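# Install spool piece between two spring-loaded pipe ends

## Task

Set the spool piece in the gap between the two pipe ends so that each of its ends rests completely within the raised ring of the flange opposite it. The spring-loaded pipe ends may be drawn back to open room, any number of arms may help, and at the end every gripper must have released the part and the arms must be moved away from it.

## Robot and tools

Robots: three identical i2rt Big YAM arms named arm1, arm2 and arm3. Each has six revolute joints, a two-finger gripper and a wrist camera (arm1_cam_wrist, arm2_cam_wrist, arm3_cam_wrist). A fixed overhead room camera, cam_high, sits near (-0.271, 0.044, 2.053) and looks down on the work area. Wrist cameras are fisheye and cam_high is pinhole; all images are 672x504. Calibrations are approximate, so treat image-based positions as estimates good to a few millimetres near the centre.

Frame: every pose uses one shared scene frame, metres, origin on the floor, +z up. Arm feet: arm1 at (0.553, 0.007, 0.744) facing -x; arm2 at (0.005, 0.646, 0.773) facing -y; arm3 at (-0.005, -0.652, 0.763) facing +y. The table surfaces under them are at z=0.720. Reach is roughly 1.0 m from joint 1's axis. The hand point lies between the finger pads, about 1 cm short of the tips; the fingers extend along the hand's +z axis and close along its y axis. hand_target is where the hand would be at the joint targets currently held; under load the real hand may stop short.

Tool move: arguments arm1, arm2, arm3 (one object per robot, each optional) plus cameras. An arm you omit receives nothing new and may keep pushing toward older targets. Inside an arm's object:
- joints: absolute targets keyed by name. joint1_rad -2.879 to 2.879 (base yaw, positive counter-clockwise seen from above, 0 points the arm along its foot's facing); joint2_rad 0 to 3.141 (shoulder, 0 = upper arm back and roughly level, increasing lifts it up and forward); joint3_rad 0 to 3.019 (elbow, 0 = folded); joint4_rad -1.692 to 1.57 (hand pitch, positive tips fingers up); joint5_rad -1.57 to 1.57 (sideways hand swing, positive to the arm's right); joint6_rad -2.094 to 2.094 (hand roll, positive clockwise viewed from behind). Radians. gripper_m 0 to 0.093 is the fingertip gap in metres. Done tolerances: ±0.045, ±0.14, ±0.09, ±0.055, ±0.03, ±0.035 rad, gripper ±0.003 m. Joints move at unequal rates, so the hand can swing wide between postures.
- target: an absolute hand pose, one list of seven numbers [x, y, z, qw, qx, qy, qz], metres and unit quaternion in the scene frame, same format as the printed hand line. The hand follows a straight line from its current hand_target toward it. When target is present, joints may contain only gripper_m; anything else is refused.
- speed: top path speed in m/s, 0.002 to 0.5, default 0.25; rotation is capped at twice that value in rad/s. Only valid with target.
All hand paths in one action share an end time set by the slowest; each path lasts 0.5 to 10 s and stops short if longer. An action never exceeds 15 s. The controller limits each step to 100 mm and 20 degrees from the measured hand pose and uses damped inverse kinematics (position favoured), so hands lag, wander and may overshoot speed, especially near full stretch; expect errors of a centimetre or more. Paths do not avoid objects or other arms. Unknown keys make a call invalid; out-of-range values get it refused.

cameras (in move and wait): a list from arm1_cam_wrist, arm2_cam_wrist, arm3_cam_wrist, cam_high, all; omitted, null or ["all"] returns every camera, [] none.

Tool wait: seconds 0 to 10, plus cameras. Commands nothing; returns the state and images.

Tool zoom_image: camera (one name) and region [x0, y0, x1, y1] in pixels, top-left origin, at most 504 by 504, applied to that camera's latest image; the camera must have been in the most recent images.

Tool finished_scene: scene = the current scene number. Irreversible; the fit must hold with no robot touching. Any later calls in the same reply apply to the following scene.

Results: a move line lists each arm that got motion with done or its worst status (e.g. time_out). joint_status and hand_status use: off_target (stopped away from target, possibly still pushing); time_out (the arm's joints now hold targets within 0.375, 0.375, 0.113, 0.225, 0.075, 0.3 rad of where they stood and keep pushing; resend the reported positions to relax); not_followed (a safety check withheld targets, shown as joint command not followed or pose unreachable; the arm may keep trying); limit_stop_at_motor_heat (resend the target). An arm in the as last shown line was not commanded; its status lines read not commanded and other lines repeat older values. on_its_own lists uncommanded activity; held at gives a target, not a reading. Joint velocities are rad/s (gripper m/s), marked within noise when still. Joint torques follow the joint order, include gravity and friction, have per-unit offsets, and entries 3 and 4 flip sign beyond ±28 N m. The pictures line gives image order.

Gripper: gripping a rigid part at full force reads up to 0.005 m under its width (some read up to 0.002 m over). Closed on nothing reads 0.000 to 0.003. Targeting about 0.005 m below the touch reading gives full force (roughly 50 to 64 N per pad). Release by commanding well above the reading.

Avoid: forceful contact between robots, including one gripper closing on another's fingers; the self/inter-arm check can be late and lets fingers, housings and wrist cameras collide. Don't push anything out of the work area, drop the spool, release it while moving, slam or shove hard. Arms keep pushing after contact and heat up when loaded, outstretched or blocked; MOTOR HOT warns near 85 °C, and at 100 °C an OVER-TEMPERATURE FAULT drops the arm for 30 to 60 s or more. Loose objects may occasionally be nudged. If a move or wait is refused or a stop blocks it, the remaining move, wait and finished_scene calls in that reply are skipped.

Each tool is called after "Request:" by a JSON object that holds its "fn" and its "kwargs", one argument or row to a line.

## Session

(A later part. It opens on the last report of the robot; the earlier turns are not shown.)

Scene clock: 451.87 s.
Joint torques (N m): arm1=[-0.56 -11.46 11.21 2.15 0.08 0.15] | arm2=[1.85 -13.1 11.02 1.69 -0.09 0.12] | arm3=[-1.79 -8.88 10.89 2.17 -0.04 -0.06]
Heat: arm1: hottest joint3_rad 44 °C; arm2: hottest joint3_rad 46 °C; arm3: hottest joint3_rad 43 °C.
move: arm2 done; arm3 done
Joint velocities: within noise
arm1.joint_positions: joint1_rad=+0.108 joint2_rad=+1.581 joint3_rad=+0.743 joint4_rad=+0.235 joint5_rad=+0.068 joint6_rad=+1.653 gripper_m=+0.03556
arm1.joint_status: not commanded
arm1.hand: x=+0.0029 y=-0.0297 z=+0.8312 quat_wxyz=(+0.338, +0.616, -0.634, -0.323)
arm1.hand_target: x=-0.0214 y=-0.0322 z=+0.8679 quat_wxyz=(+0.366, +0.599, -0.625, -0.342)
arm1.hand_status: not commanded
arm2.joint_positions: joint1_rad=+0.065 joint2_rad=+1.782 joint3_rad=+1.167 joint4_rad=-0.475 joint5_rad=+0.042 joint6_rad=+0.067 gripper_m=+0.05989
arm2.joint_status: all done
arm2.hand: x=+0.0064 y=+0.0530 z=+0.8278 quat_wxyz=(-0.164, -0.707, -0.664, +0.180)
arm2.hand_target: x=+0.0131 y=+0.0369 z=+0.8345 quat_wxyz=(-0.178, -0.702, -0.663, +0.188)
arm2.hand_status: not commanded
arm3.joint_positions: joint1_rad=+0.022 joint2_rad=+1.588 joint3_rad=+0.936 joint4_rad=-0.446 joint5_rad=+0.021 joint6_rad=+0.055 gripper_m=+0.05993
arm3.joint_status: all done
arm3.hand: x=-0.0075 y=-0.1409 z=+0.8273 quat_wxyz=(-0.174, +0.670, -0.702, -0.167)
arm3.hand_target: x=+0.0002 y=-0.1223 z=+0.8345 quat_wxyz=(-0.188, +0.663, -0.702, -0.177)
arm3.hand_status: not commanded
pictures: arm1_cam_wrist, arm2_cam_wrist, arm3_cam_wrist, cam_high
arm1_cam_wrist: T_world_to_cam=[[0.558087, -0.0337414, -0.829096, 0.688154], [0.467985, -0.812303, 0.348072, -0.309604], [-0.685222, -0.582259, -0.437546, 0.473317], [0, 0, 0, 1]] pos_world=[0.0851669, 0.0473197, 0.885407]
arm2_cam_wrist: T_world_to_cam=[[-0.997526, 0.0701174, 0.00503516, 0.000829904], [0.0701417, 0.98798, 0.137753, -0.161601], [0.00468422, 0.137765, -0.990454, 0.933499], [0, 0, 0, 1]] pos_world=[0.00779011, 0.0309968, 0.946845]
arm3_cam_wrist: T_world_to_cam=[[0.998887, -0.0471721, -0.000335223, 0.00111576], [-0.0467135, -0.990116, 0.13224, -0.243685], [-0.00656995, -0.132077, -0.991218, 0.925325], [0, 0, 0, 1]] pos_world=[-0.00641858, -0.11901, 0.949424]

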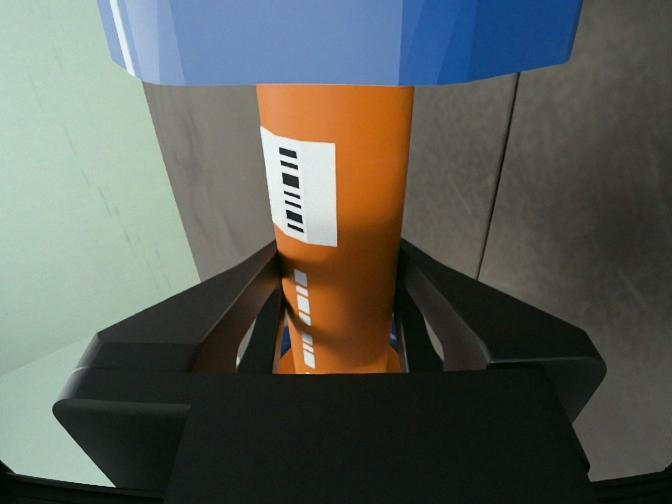

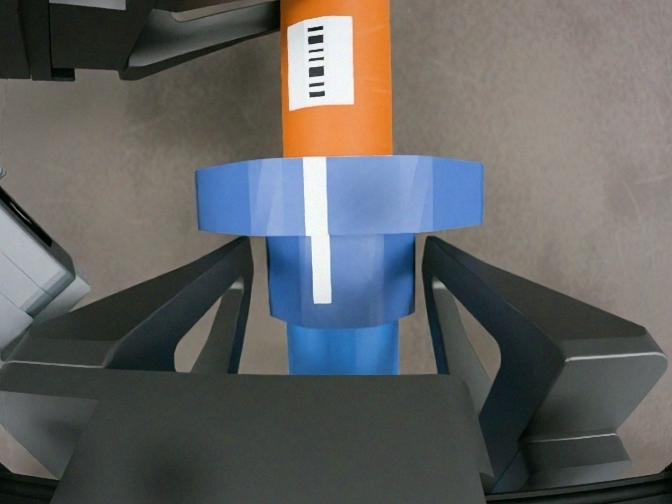

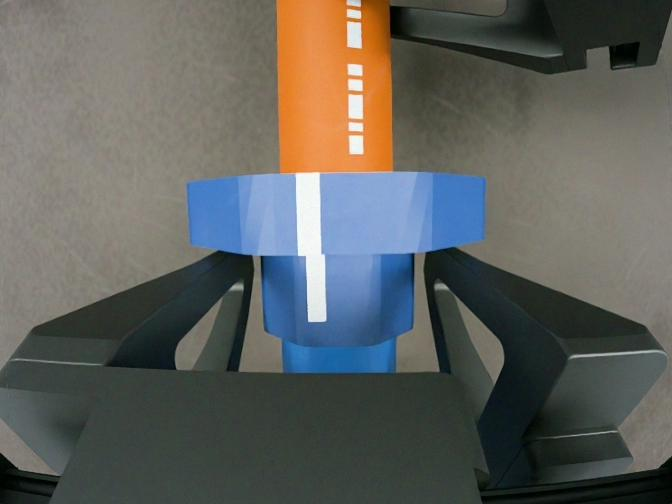

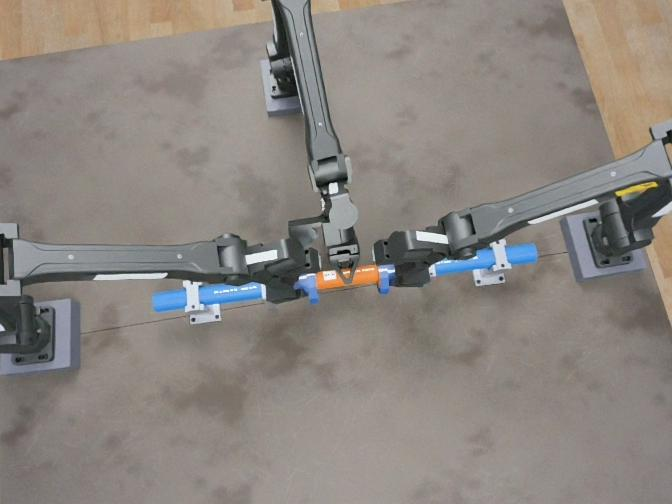

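Request:
{"fn": "move", "kwargs": {
  "arm2": {"target": [0.011, 0.046, 0.836, 0.1777, 0.7022, 0.6633, -0.1881], "speed": 0.05, "joints": {"gripper_m": 0.085}},
  "arm3": {"target": [-0.003, -0.134, 0.838, 0.1881, -0.6633, 0.7021, 0.1777], "speed": 0.05, "joints": {"gripper_m": 0.085}},
  "cameras": []
}}

Request:
{"fn": "move", "kwargs": {
  "arm2": {"target": [0.008, 0.075, 0.905, 0.1777, 0.7022, 0.6633, -0.1881], "speed": 0.1},
  "arm3": {"target": [-0.005, -0.165, 0.905, 0.1881, -0.6633, 0.7021, 0.1777], "speed": 0.1}
}}

Request:
{"fn": "zoom_image", "kwargs": {
  "camera": "cam_high",
  "region": [280, 180, 410, 310]
}}

Scene clock: 460.23 s.
Joint torques (N m): arm1=[-0.67 -11.4 11.21 2.14 0.02 0.14] | arm2=[1.67 -14.97 8.61 1.85 -0.2 0.1] | arm3=[-1.03 -11.11 8.66 2.07 -0.03 0.03]
Heat: arm1: hottest joint3_rad 44 °C; arm2: hottest joint3_rad 46 °C; arm3: hottest joint3_rad 43 °C.
move: arm2 off_target; arm3 off_target
Joint velocities: within noise
arm1: as last shown
arm1.joint_positions: joint1_rad=+0.108 joint2_rad=+1.581 joint3_rad=+0.743 joint4_rad=+0.235 joint5_rad=+0.070 joint6_rad=+1.654 gripper_m=+0.03556
arm1.hand: x=+0.0029 y=-0.0298 z=+0.8312 quat_wxyz=(+0.337, +0.616, -0.635, -0.323)
arm2.joint_positions: joint1_rad=+0.063 joint2_rad=+1.782 joint3_rad=+1.167 joint4_rad=-0.475 joint5_rad=+0.043 joint6_rad=+0.067 gripper_m=+0.08485
arm2.joint_status: all done
arm2.hand: x=+0.0053 y=+0.0529 z=+0.8279 quat_wxyz=(-0.164, -0.707, -0.663, +0.181)
arm2.hand_target: x=+0.0111 y=+0.0461 z=+0.8362 quat_wxyz=(-0.178, -0.702, -0.663, +0.188)
arm2.hand_status: off_target (0.012 m and 1.8 deg from the pose sent, 0.012 m and 1.8 deg at the start)
arm3.joint_positions: joint1_rad=+0.018 joint2_rad=+1.588 joint3_rad=+0.935 joint4_rad=-0.446 joint5_rad=+0.025 joint6_rad=+0.049 gripper_m=+0.08492
arm3.joint_status: all done
arm3.hand: x=-0.0048 y=-0.1414 z=+0.8268 quat_wxyz=(-0.176, +0.671, -0.702, -0.164)
arm3.hand_target: x=-0.0029 y=-0.1343 z=+0.8380 quat_wxyz=(-0.188, +0.663, -0.702, -0.178)
arm3.hand_status: off_target (0.014 m and 2.3 deg from the pose sent, 0.014 m and 2.2 deg at the start)

Scene clock: 461.70 s.
Joint torques (N m): arm1=[-0.67 -11.4 11.22 2.15 0.04 0.14] | arm2=[1.32 -13.98 9.06 0.95 -0.1 0.06] | arm3=[-0.26 -9.05 10.84 1.32 0.01 0.04]
Heat: arm1: hottest joint3_rad 44 °C; arm2: hottest joint3_rad 46 °C; arm3: hottest joint3_rad 43 °C.
move: arm2 done; arm3 off_target
Joint velocities: within noise
arm1.joint_positions: joint1_rad=+0.108 joint2_rad=+1.581 joint3_rad=+0.743 joint4_rad=+0.235 joint5_rad=+0.069 joint6_rad=+1.654 gripper_m=+0.03556
arm1.joint_status: not commanded
arm1.hand: x=+0.0029 y=-0.0299 z=+0.8312 quat_wxyz=(+0.337, +0.616, -0.634, -0.323)
arm1.hand_target: x=-0.0214 y=-0.0323 z=+0.8679 quat_wxyz=(+0.366, +0.599, -0.625, -0.342)
arm1.hand_status: not commanded
arm2.joint_positions: joint1_rad=+0.063 joint2_rad=+1.630 joint3_rad=+1.167 joint4_rad=-0.603 joint5_rad=+0.039 joint6_rad=+0.067 gripper_m=+0.08489
arm2.joint_status: not commanded
arm2.hand: x=+0.0059 y=+0.0743 z=+0.8983 quat_wxyz=(-0.174, -0.705, -0.662, +0.187)
arm2.hand_target: x=+0.0081 y=+0.0750 z=+0.9049 quat_wxyz=(-0.178, -0.702, -0.663, +0.188)
arm2.hand_status: done (0.007 m and 0.5 deg from the pose sent, 0.080 m and 1.8 deg at the start)
arm3.joint_positions: joint1_rad=+0.018 joint2_rad=+1.407 joint3_rad=+0.934 joint4_rad=-0.607 joint5_rad=+0.025 joint6_rad=+0.050 gripper_m=+0.08492
arm3.joint_status: not commanded
arm3.hand: x=-0.0050 y=-0.1705 z=+0.8944 quat_wxyz=(-0.183, +0.669, -0.700, -0.171)
arm3.hand_target: x=-0.0049 y=-0.1651 z=+0.9050 quat_wxyz=(-0.188, +0.663, -0.702, -0.178)
arm3.hand_status: off_target (0.012 m and 1.2 deg from the pose sent, 0.082 m and 2.2 deg at the start)
pictures: arm1_cam_wrist, arm2_cam_wrist, arm3_cam_wrist, cam_high
arm1_cam_wrist: T_world_to_cam=[[0.558034, -0.0336764, -0.829135, 0.688124], [0.46767, -0.812617, 0.347762, -0.309579], [-0.685481, -0.581824, -0.437718, 0.473365], [0, 0, 0, 1]] pos_world=[0.085267, 0.0470187, 0.885407]
arm2_cam_wrist: T_world_to_cam=[[-0.997525, 0.0703138, -0.000207525, 0.0032159], [0.0698362, 0.991085, 0.113461, -0.170604], [0.00818356, 0.113166, -0.993542, 1.0049], [0, 0, 0, 1]] pos_world=[0.00689858, 0.055136, 1.01777]
arm3_cam_wrist: T_world_to_cam=[[0.998818, -0.0483468, 0.005037, -0.0078031], [-0.0486062, -0.992399, 0.113056, -0.264966], [-0.00046717, -0.113167, -0.993576, 0.993315], [0, 0, 0, 1]] pos_world=[-0.00462106, -0.150918, 1.01693]

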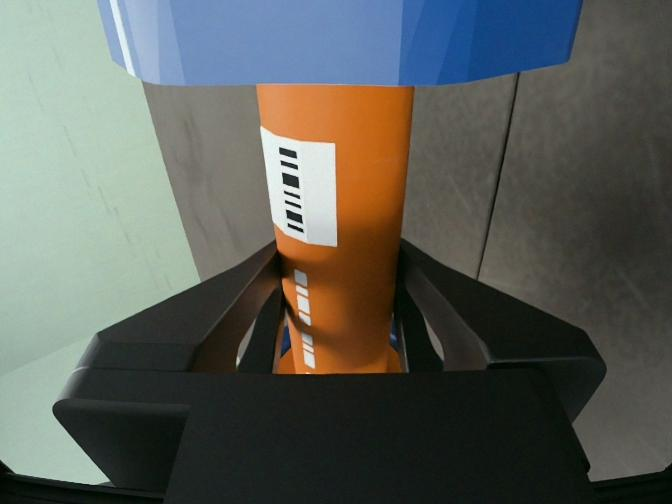

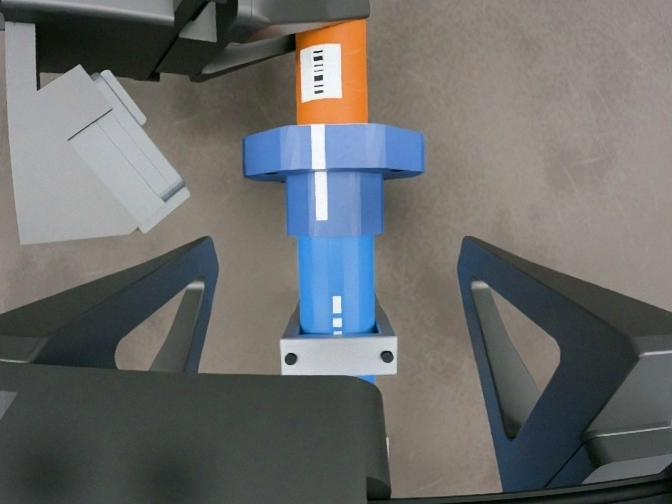

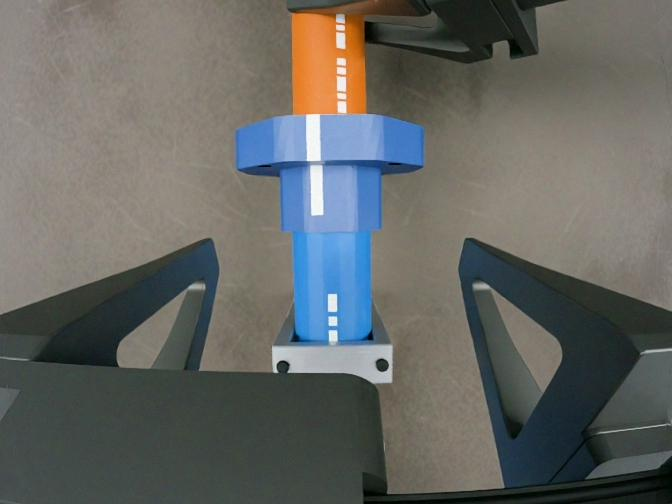

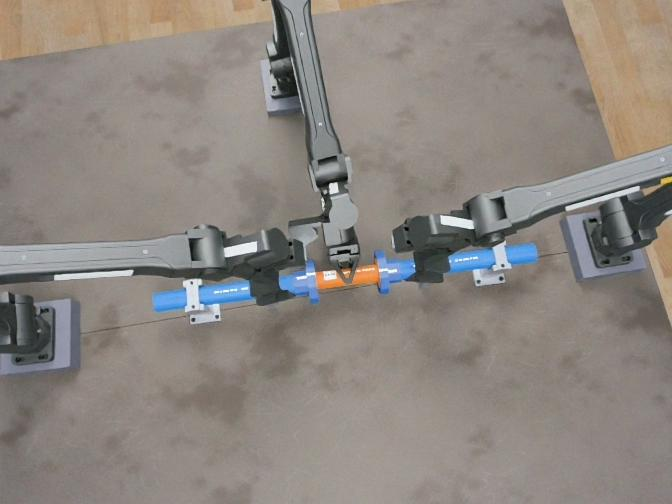

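Scaled by 3.877 (camera's finer frame: 960x720).

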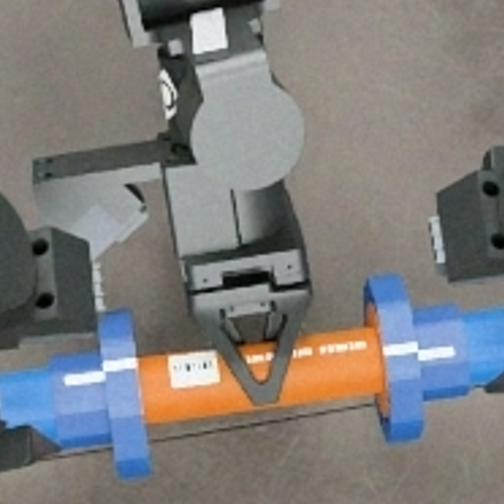

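Request:
{"fn": "move", "kwargs": {
  "arm1": {"joints": {"gripper_m": 0.055}},
  "arm2": {"target": [0.01, 0.15, 1.0, 0.1777, 0.7022, 0.6633, -0.1881], "speed": 0.15},
  "arm3": {"target": [-0.005, -0.24, 1.0, 0.1881, -0.6633, 0.7021, 0.1777], "speed": 0.15},
  "cameras": ["arm1_cam_wrist", "cam_high"]
}}

Request:
{"fn": "zoom_image", "kwargs": {
  "camera": "cam_high",
  "region": [280, 180, 410, 310]
}}

Scene clock: 468.50 s.
Joint torques (N m): arm1=[-0.67 -11.46 10.66 2.15 0.04 0.14] | arm2=[1.85 -10.23 8.94 0.96 0.06 0.11] | arm3=[0.15 -6.01 12.86 1.25 -0.03 0.1]
Heat: arm1: hottest joint3_rad 44 °C; arm2: hottest joint3_rad 45 °C; arm3: hottest joint3_rad 42 °C.
move: arm1 done; arm2 done; arm3 off_target
Joint velocities: within noise
arm1.joint_positions: joint1_rad=+0.108 joint2_rad=+1.581 joint3_rad=+0.751 joint4_rad=+0.235 joint5_rad=+0.069 joint6_rad=+1.654 gripper_m=+0.05495
arm1.joint_status: all done
arm1.hand: x=-0.0005 y=-0.0302 z=+0.8349 quat_wxyz=(+0.340, +0.614, -0.633, -0.325)
arm1.hand_target: x=-0.0213 y=-0.0323 z=+0.8678 quat_wxyz=(+0.366, +0.599, -0.625, -0.342)
arm1.hand_status: not commanded
arm2.joint_positions: joint1_rad=+0.063 joint2_rad=+1.354 joint3_rad=+1.146 joint4_rad=-0.843 joint5_rad=+0.039 joint6_rad=+0.067 gripper_m=+0.08489
arm2.joint_status: not commanded
arm2.hand: x=+0.0052 y=+0.1455 z=+1.0016 quat_wxyz=(-0.180, -0.704, -0.660, +0.192)
arm2.hand_target: x=+0.0100 y=+0.1500 z=+1.0000 quat_wxyz=(-0.178, -0.702, -0.663, +0.188)
arm2.hand_status: done (0.007 m and 0.6 deg from the pose sent, 0.127 m and 0.5 deg at the start)
arm3.joint_positions: joint1_rad=+0.018 joint2_rad=+1.120 joint3_rad=+0.934 joint4_rad=-0.911 joint5_rad=+0.025 joint6_rad=+0.050 gripper_m=+0.08492
arm3.joint_status: not commanded
arm3.hand: x=-0.0049 y=-0.2491 z=+0.9805 quat_wxyz=(-0.177, +0.670, -0.702, -0.165)
arm3.hand_target: x=-0.0049 y=-0.2406 z=+1.0000 quat_wxyz=(-0.188, +0.663, -0.702, -0.178)
arm3.hand_status: off_target (0.022 m and 2.1 deg from the pose sent, 0.126 m and 1.2 deg at the start)
arm1_cam_wrist: T_world_to_cam=[[0.551413, -0.0346065, -0.833514, 0.696602], [0.470267, -0.812365, 0.344835, -0.307103], [-0.689052, -0.582121, -0.431674, 0.467416], [0, 0, 0, 1]] pos_world=[0.0823791, 0.04672, 0.888299]

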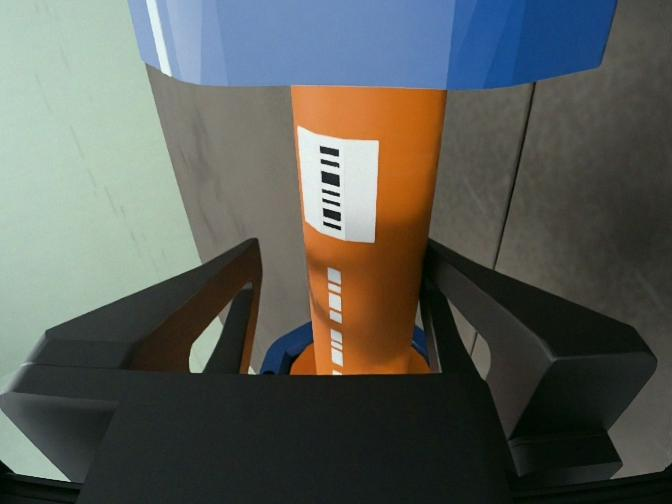

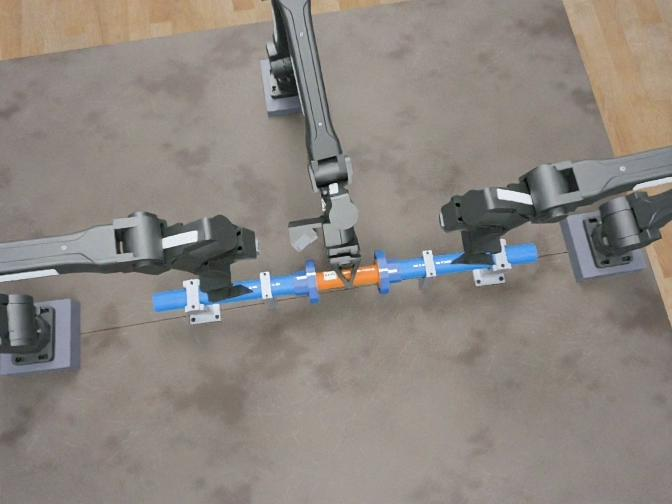

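Scaled by 3.877 (camera's finer frame: 960x720).

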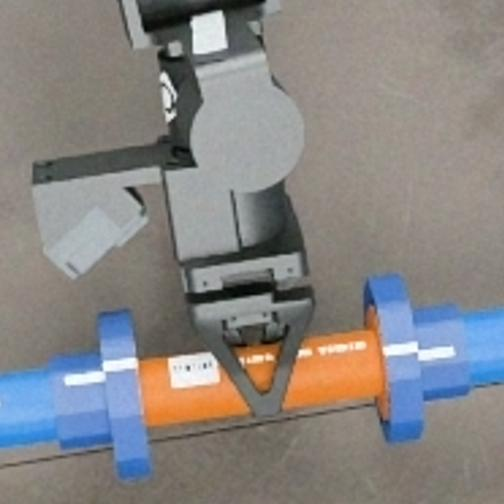

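Request:
{"fn": "move", "kwargs": {
  "arm1": {"joints": {"gripper_m": 0.09}},
  "cameras": ["arm1_cam_wrist"]
}}

Request:
{"fn": "move", "kwargs": {
  "arm1": {"target": [0.05, -0.032, 0.914, 0.3657, 0.5987, -0.6254, -0.3423], "speed": 0.07}
}}

Request:
{"fn": "zoom_image", "kwargs": {
  "camera": "cam_high",
  "region": [280, 180, 410, 310]
}}

Scene clock: 477.77 s.
Joint torques (N m): arm1=[-0.67 -11.52 9.99 2.17 0.04 0.14] | arm2=[1.9 -10.23 8.96 0.98 0.06 0.11] | arm3=[-0.26 -5.89 13.19 1.25 0.01 0.08]
Heat: arm1: hottest joint3_rad 46 °C; arm2: hottest joint3_rad 44 °C; arm3: hottest joint3_rad 42 °C.
move: arm1 done
Joint velocities: within noise
arm1.joint_positions: joint1_rad=+0.108 joint2_rad=+1.580 joint3_rad=+0.761 joint4_rad=+0.235 joint5_rad=+0.069 joint6_rad=+1.654 gripper_m=+0.08981
arm1.joint_status: all done
arm1.hand: x=-0.0044 y=-0.0305 z=+0.8397 quat_wxyz=(+0.344, +0.612, -0.632, -0.328)
arm1.hand_target: x=-0.0213 y=-0.0323 z=+0.8677 quat_wxyz=(+0.366, +0.599, -0.625, -0.342)
arm1.hand_status: not commanded
arm2, arm3: as last shown
arm3.hand: x=-0.0049 y=-0.2492 z=+0.9805 quat_wxyz=(-0.177, +0.670, -0.702, -0.165)
arm1_cam_wrist: T_world_to_cam=[[0.542785, -0.0354111, -0.839125, 0.707563], [0.473772, -0.812062, 0.340727, -0.303708], [-0.693487, -0.582496, -0.423999, 0.460082], [0, 0, 0, 1]] pos_world=[0.0788945, 0.0464214, 0.892289]

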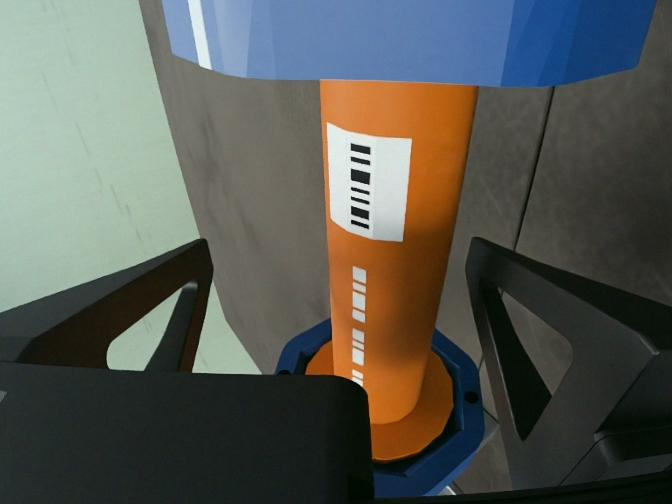

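Scene clock: 479.70 s.
Joint torques (N m): arm1=[-0.03 -8.23 8.05 1.52 0.16 0.18] | arm2=[1.9 -10.17 8.95 0.96 0.06 0.11] | arm3=[-0.62 -6.12 13.01 1.16 0 0.02]
Heat: arm1: hottest joint3_rad 46 °C; arm2: hottest joint3_rad 43 °C; arm3: hottest joint3_rad 42 °C.
move: arm1 done
Joint velocities: within noise
arm1.joint_positions: joint1_rad=+0.118 joint2_rad=+1.298 joint3_rad=+0.668 joint4_rad=+0.104 joint5_rad=+0.080 joint6_rad=+1.658 gripper_m=+0.08992
arm1.joint_status: not commanded
arm1.hand: x=+0.0483 y=-0.0287 z=+0.9114 quat_wxyz=(+0.363, +0.601, -0.622, -0.346)
arm1.hand_target: x=+0.0501 y=-0.0320 z=+0.9139 quat_wxyz=(+0.366, +0.599, -0.625, -0.342)
arm1.hand_status: done (0.005 m and 0.7 deg from the pose sent, 0.092 m and 3.4 deg at the start)
arm2, arm3: as last shown
pictures: arm1_cam_wrist, arm2_cam_wrist, arm3_cam_wrist, cam_high
arm1_cam_wrist: T_world_to_cam=[[0.491562, -0.0390341, -0.869967, 0.769606], [0.491556, -0.812193, 0.314188, -0.328194], [-0.718846, -0.582081, -0.380056, 0.489347], [0, 0, 0, 1]] pos_world=[0.134782, 0.0483233, 0.958626]
arm2_cam_wrist: T_world_to_cam=[[-0.99753, 0.0702198, -0.0014621, -0.00127851], [0.0697329, 0.992669, 0.0987201, -0.238388], [0.00838349, 0.0983743, -0.995114, 1.10324], [0, 0, 0, 1]] pos_world=[0.00609916, 0.1282, 1.12138]
arm3_cam_wrist: T_world_to_cam=[[0.998793, -0.0487603, 0.00583571, -0.0130126], [-0.049105, -0.990279, 0.130137, -0.369014], [-0.000566535, -0.130266, -0.991479, 1.06359], [0, 0, 0, 1]] pos_world=[-0.00452095, -0.227511, 1.10263]

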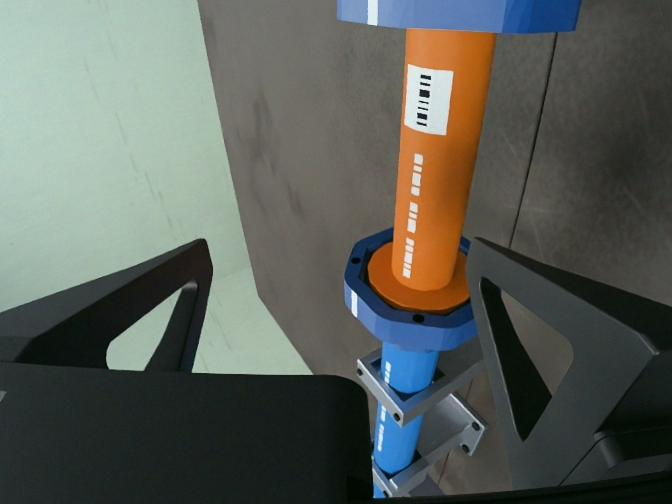

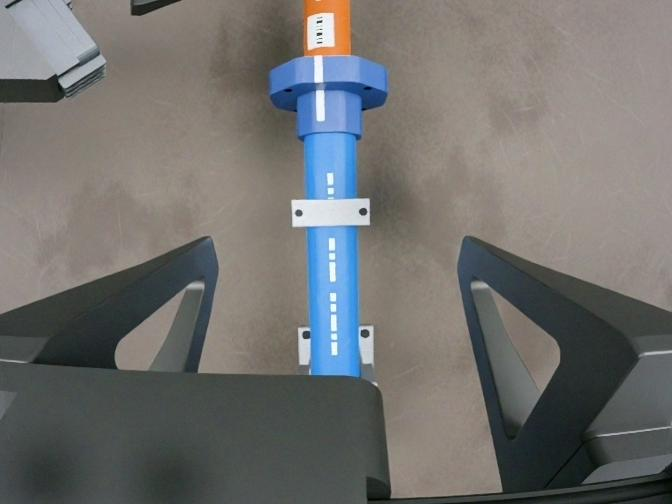

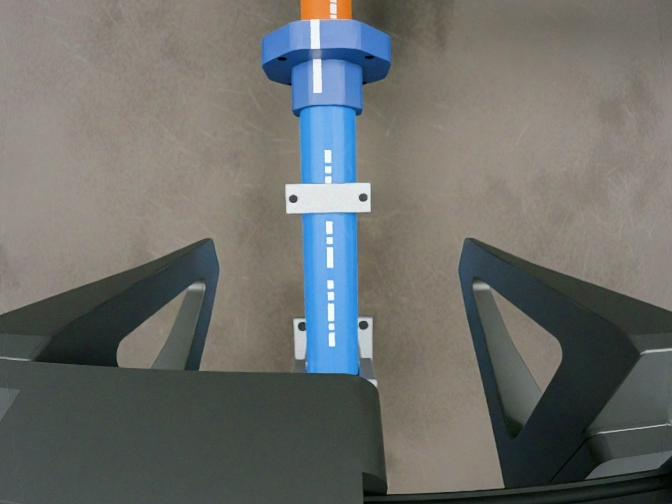

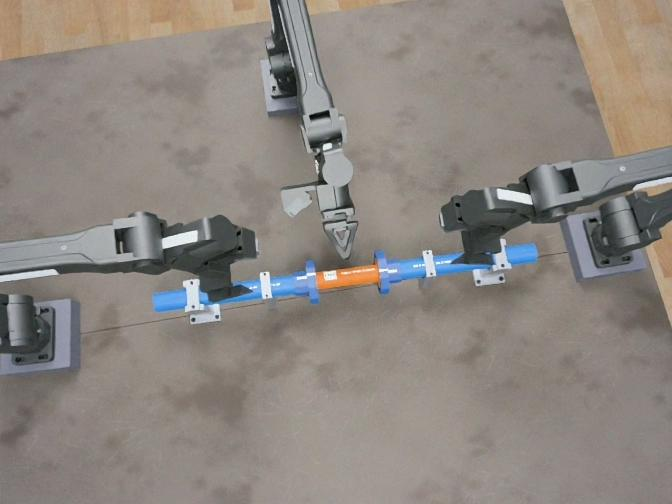

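Scaled by 3.877 (camera's finer frame: 960x720).

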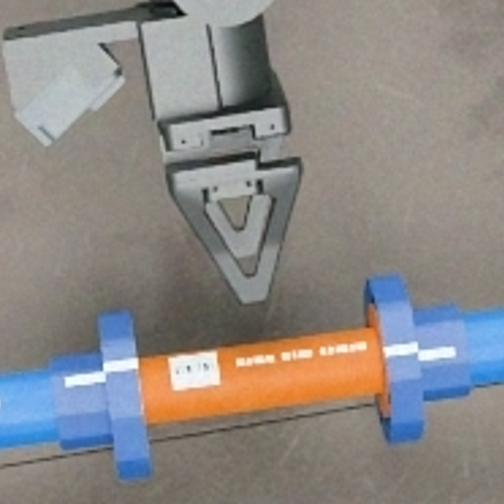

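Request:
{"fn": "move", "kwargs": {
  "arm1": {"target": [0.16, -0.032, 0.98, 0.3657, 0.5987, -0.6254, -0.3423], "speed": 0.15},
  "cameras": ["arm1_cam_wrist", "cam_high"]
}}

Request:
{"fn": "zoom_image", "kwargs": {
  "camera": "arm1_cam_wrist",
  "region": [340, 20, 540, 270]
}}

Request:
{"fn": "zoom_image", "kwargs": {
  "camera": "cam_high",
  "region": [290, 235, 410, 315]
}}

Scene clock: 486.03 s.
Joint torques (N m): arm1=[-0.03 -3.08 9.66 1.55 0.18 0.19] | arm2=[1.9 -10.23 8.94 0.98 0.06 0.11] | arm3=[-0.09 -5.66 13.07 1.44 -0.02 0.08]
Heat: arm1: hottest joint3_rad 46 °C; arm2: hottest joint3_rad 43 °C; arm3: hottest joint3_rad 42 °C.
move: arm1 done
Joint velocities: within noise
arm1.joint_positions: joint1_rad=+0.165 joint2_rad=+0.827 joint3_rad=+0.564 joint4_rad=-0.262 joint5_rad=+0.122 joint6_rad=+1.682 gripper_m=+0.08992
arm1.joint_status: not commanded
arm1.hand: x=+0.1588 y=-0.0294 z=+0.9786 quat_wxyz=(+0.364, +0.601, -0.622, -0.347)
arm1.hand_target: x=+0.1600 y=-0.0319 z=+0.9799 quat_wxyz=(+0.366, +0.599, -0.625, -0.342)
arm1.hand_status: done (0.003 m and 0.7 deg from the pose sent, 0.131 m and 0.7 deg at the start)
arm2, arm3: as last shown
arm1_cam_wrist: T_world_to_cam=[[0.489484, -0.0391086, -0.871135, 0.77529], [0.492185, -0.812263, 0.313021, -0.403246], [-0.719833, -0.581978, -0.378341, 0.592367], [0, 0, 0, 1]] pos_world=[0.245386, 0.0475231, 1.02572]

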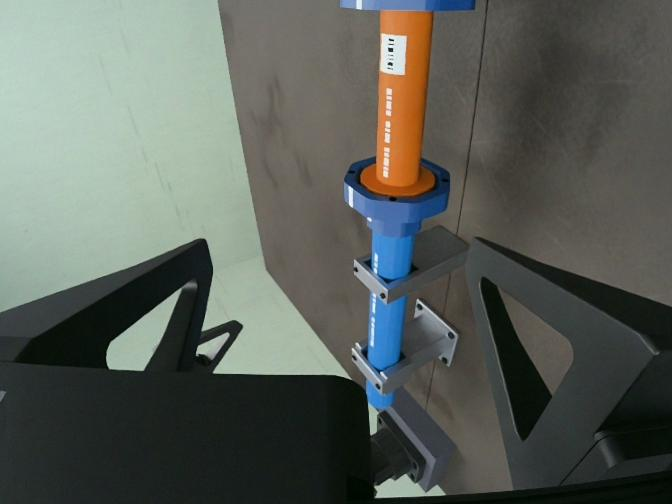

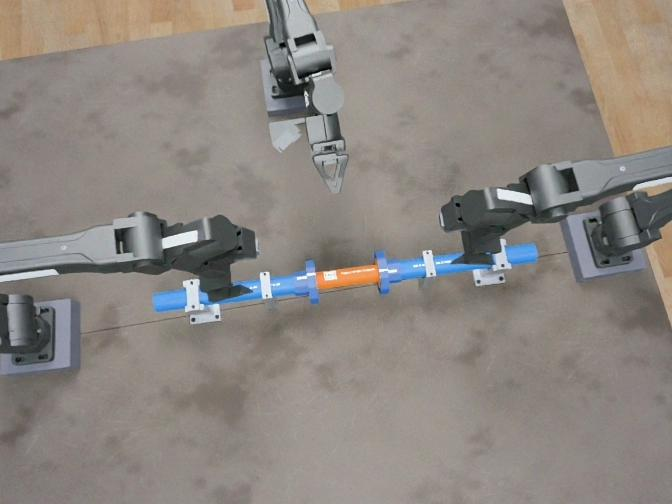

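Scaled by 2.016 (camera's finer frame: 960x720).

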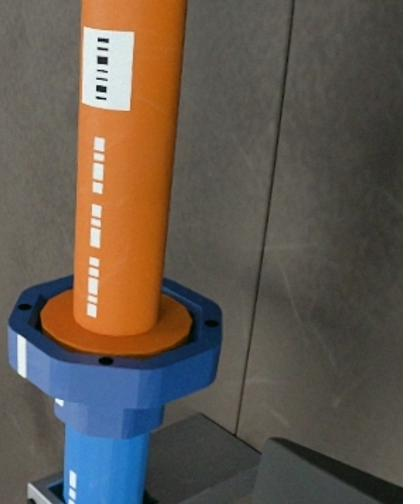

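Scaled by 4.200 (camera's finer frame: 960x720).

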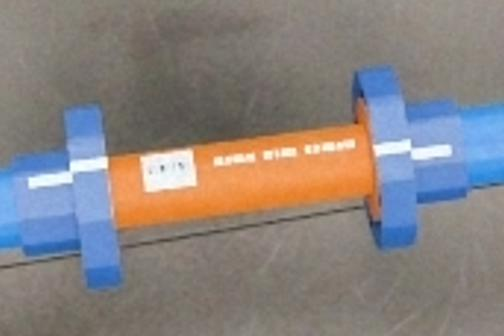

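Request:
{"fn": "zoom_image", "kwargs": {
  "camera": "arm1_cam_wrist",
  "region": [335, 145, 460, 245]
}}

Request:
{"fn": "zoom_image", "kwargs": {
  "camera": "cam_high",
  "region": [355, 240, 410, 300]
}}

Request:
{"fn": "zoom_image", "kwargs": {
  "camera": "cam_high",
  "region": [295, 250, 350, 310]
}}

Scaled by 4.032 (camera's finer frame: 960x720).

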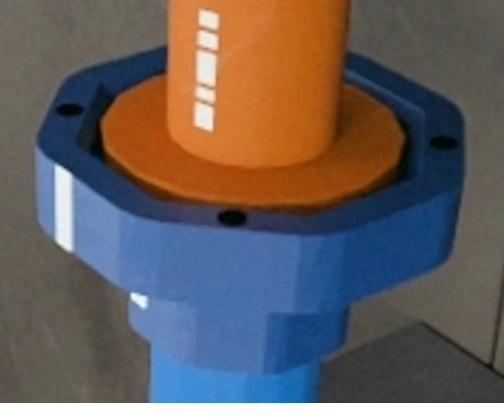

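Scaled by 8.400 (camera's finer frame: 960x720).

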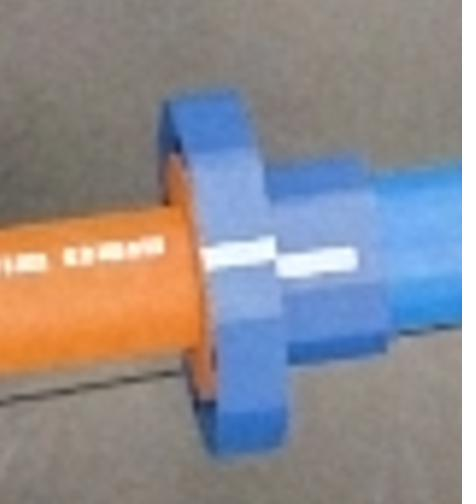

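Scaled by 8.400 (camera's finer frame: 960x720).

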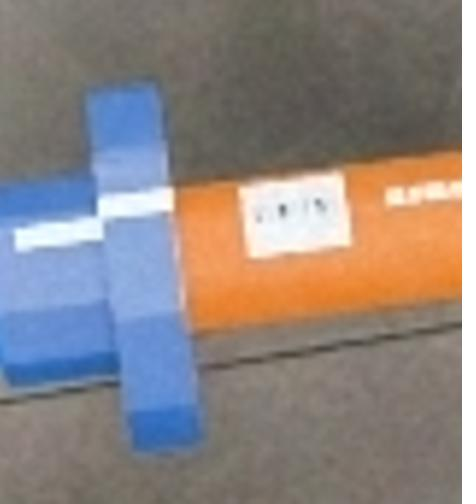

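Request:
{"fn": "finished_scene", "kwargs": {
  "scene": 2
}}

The scene is finished: the task was done.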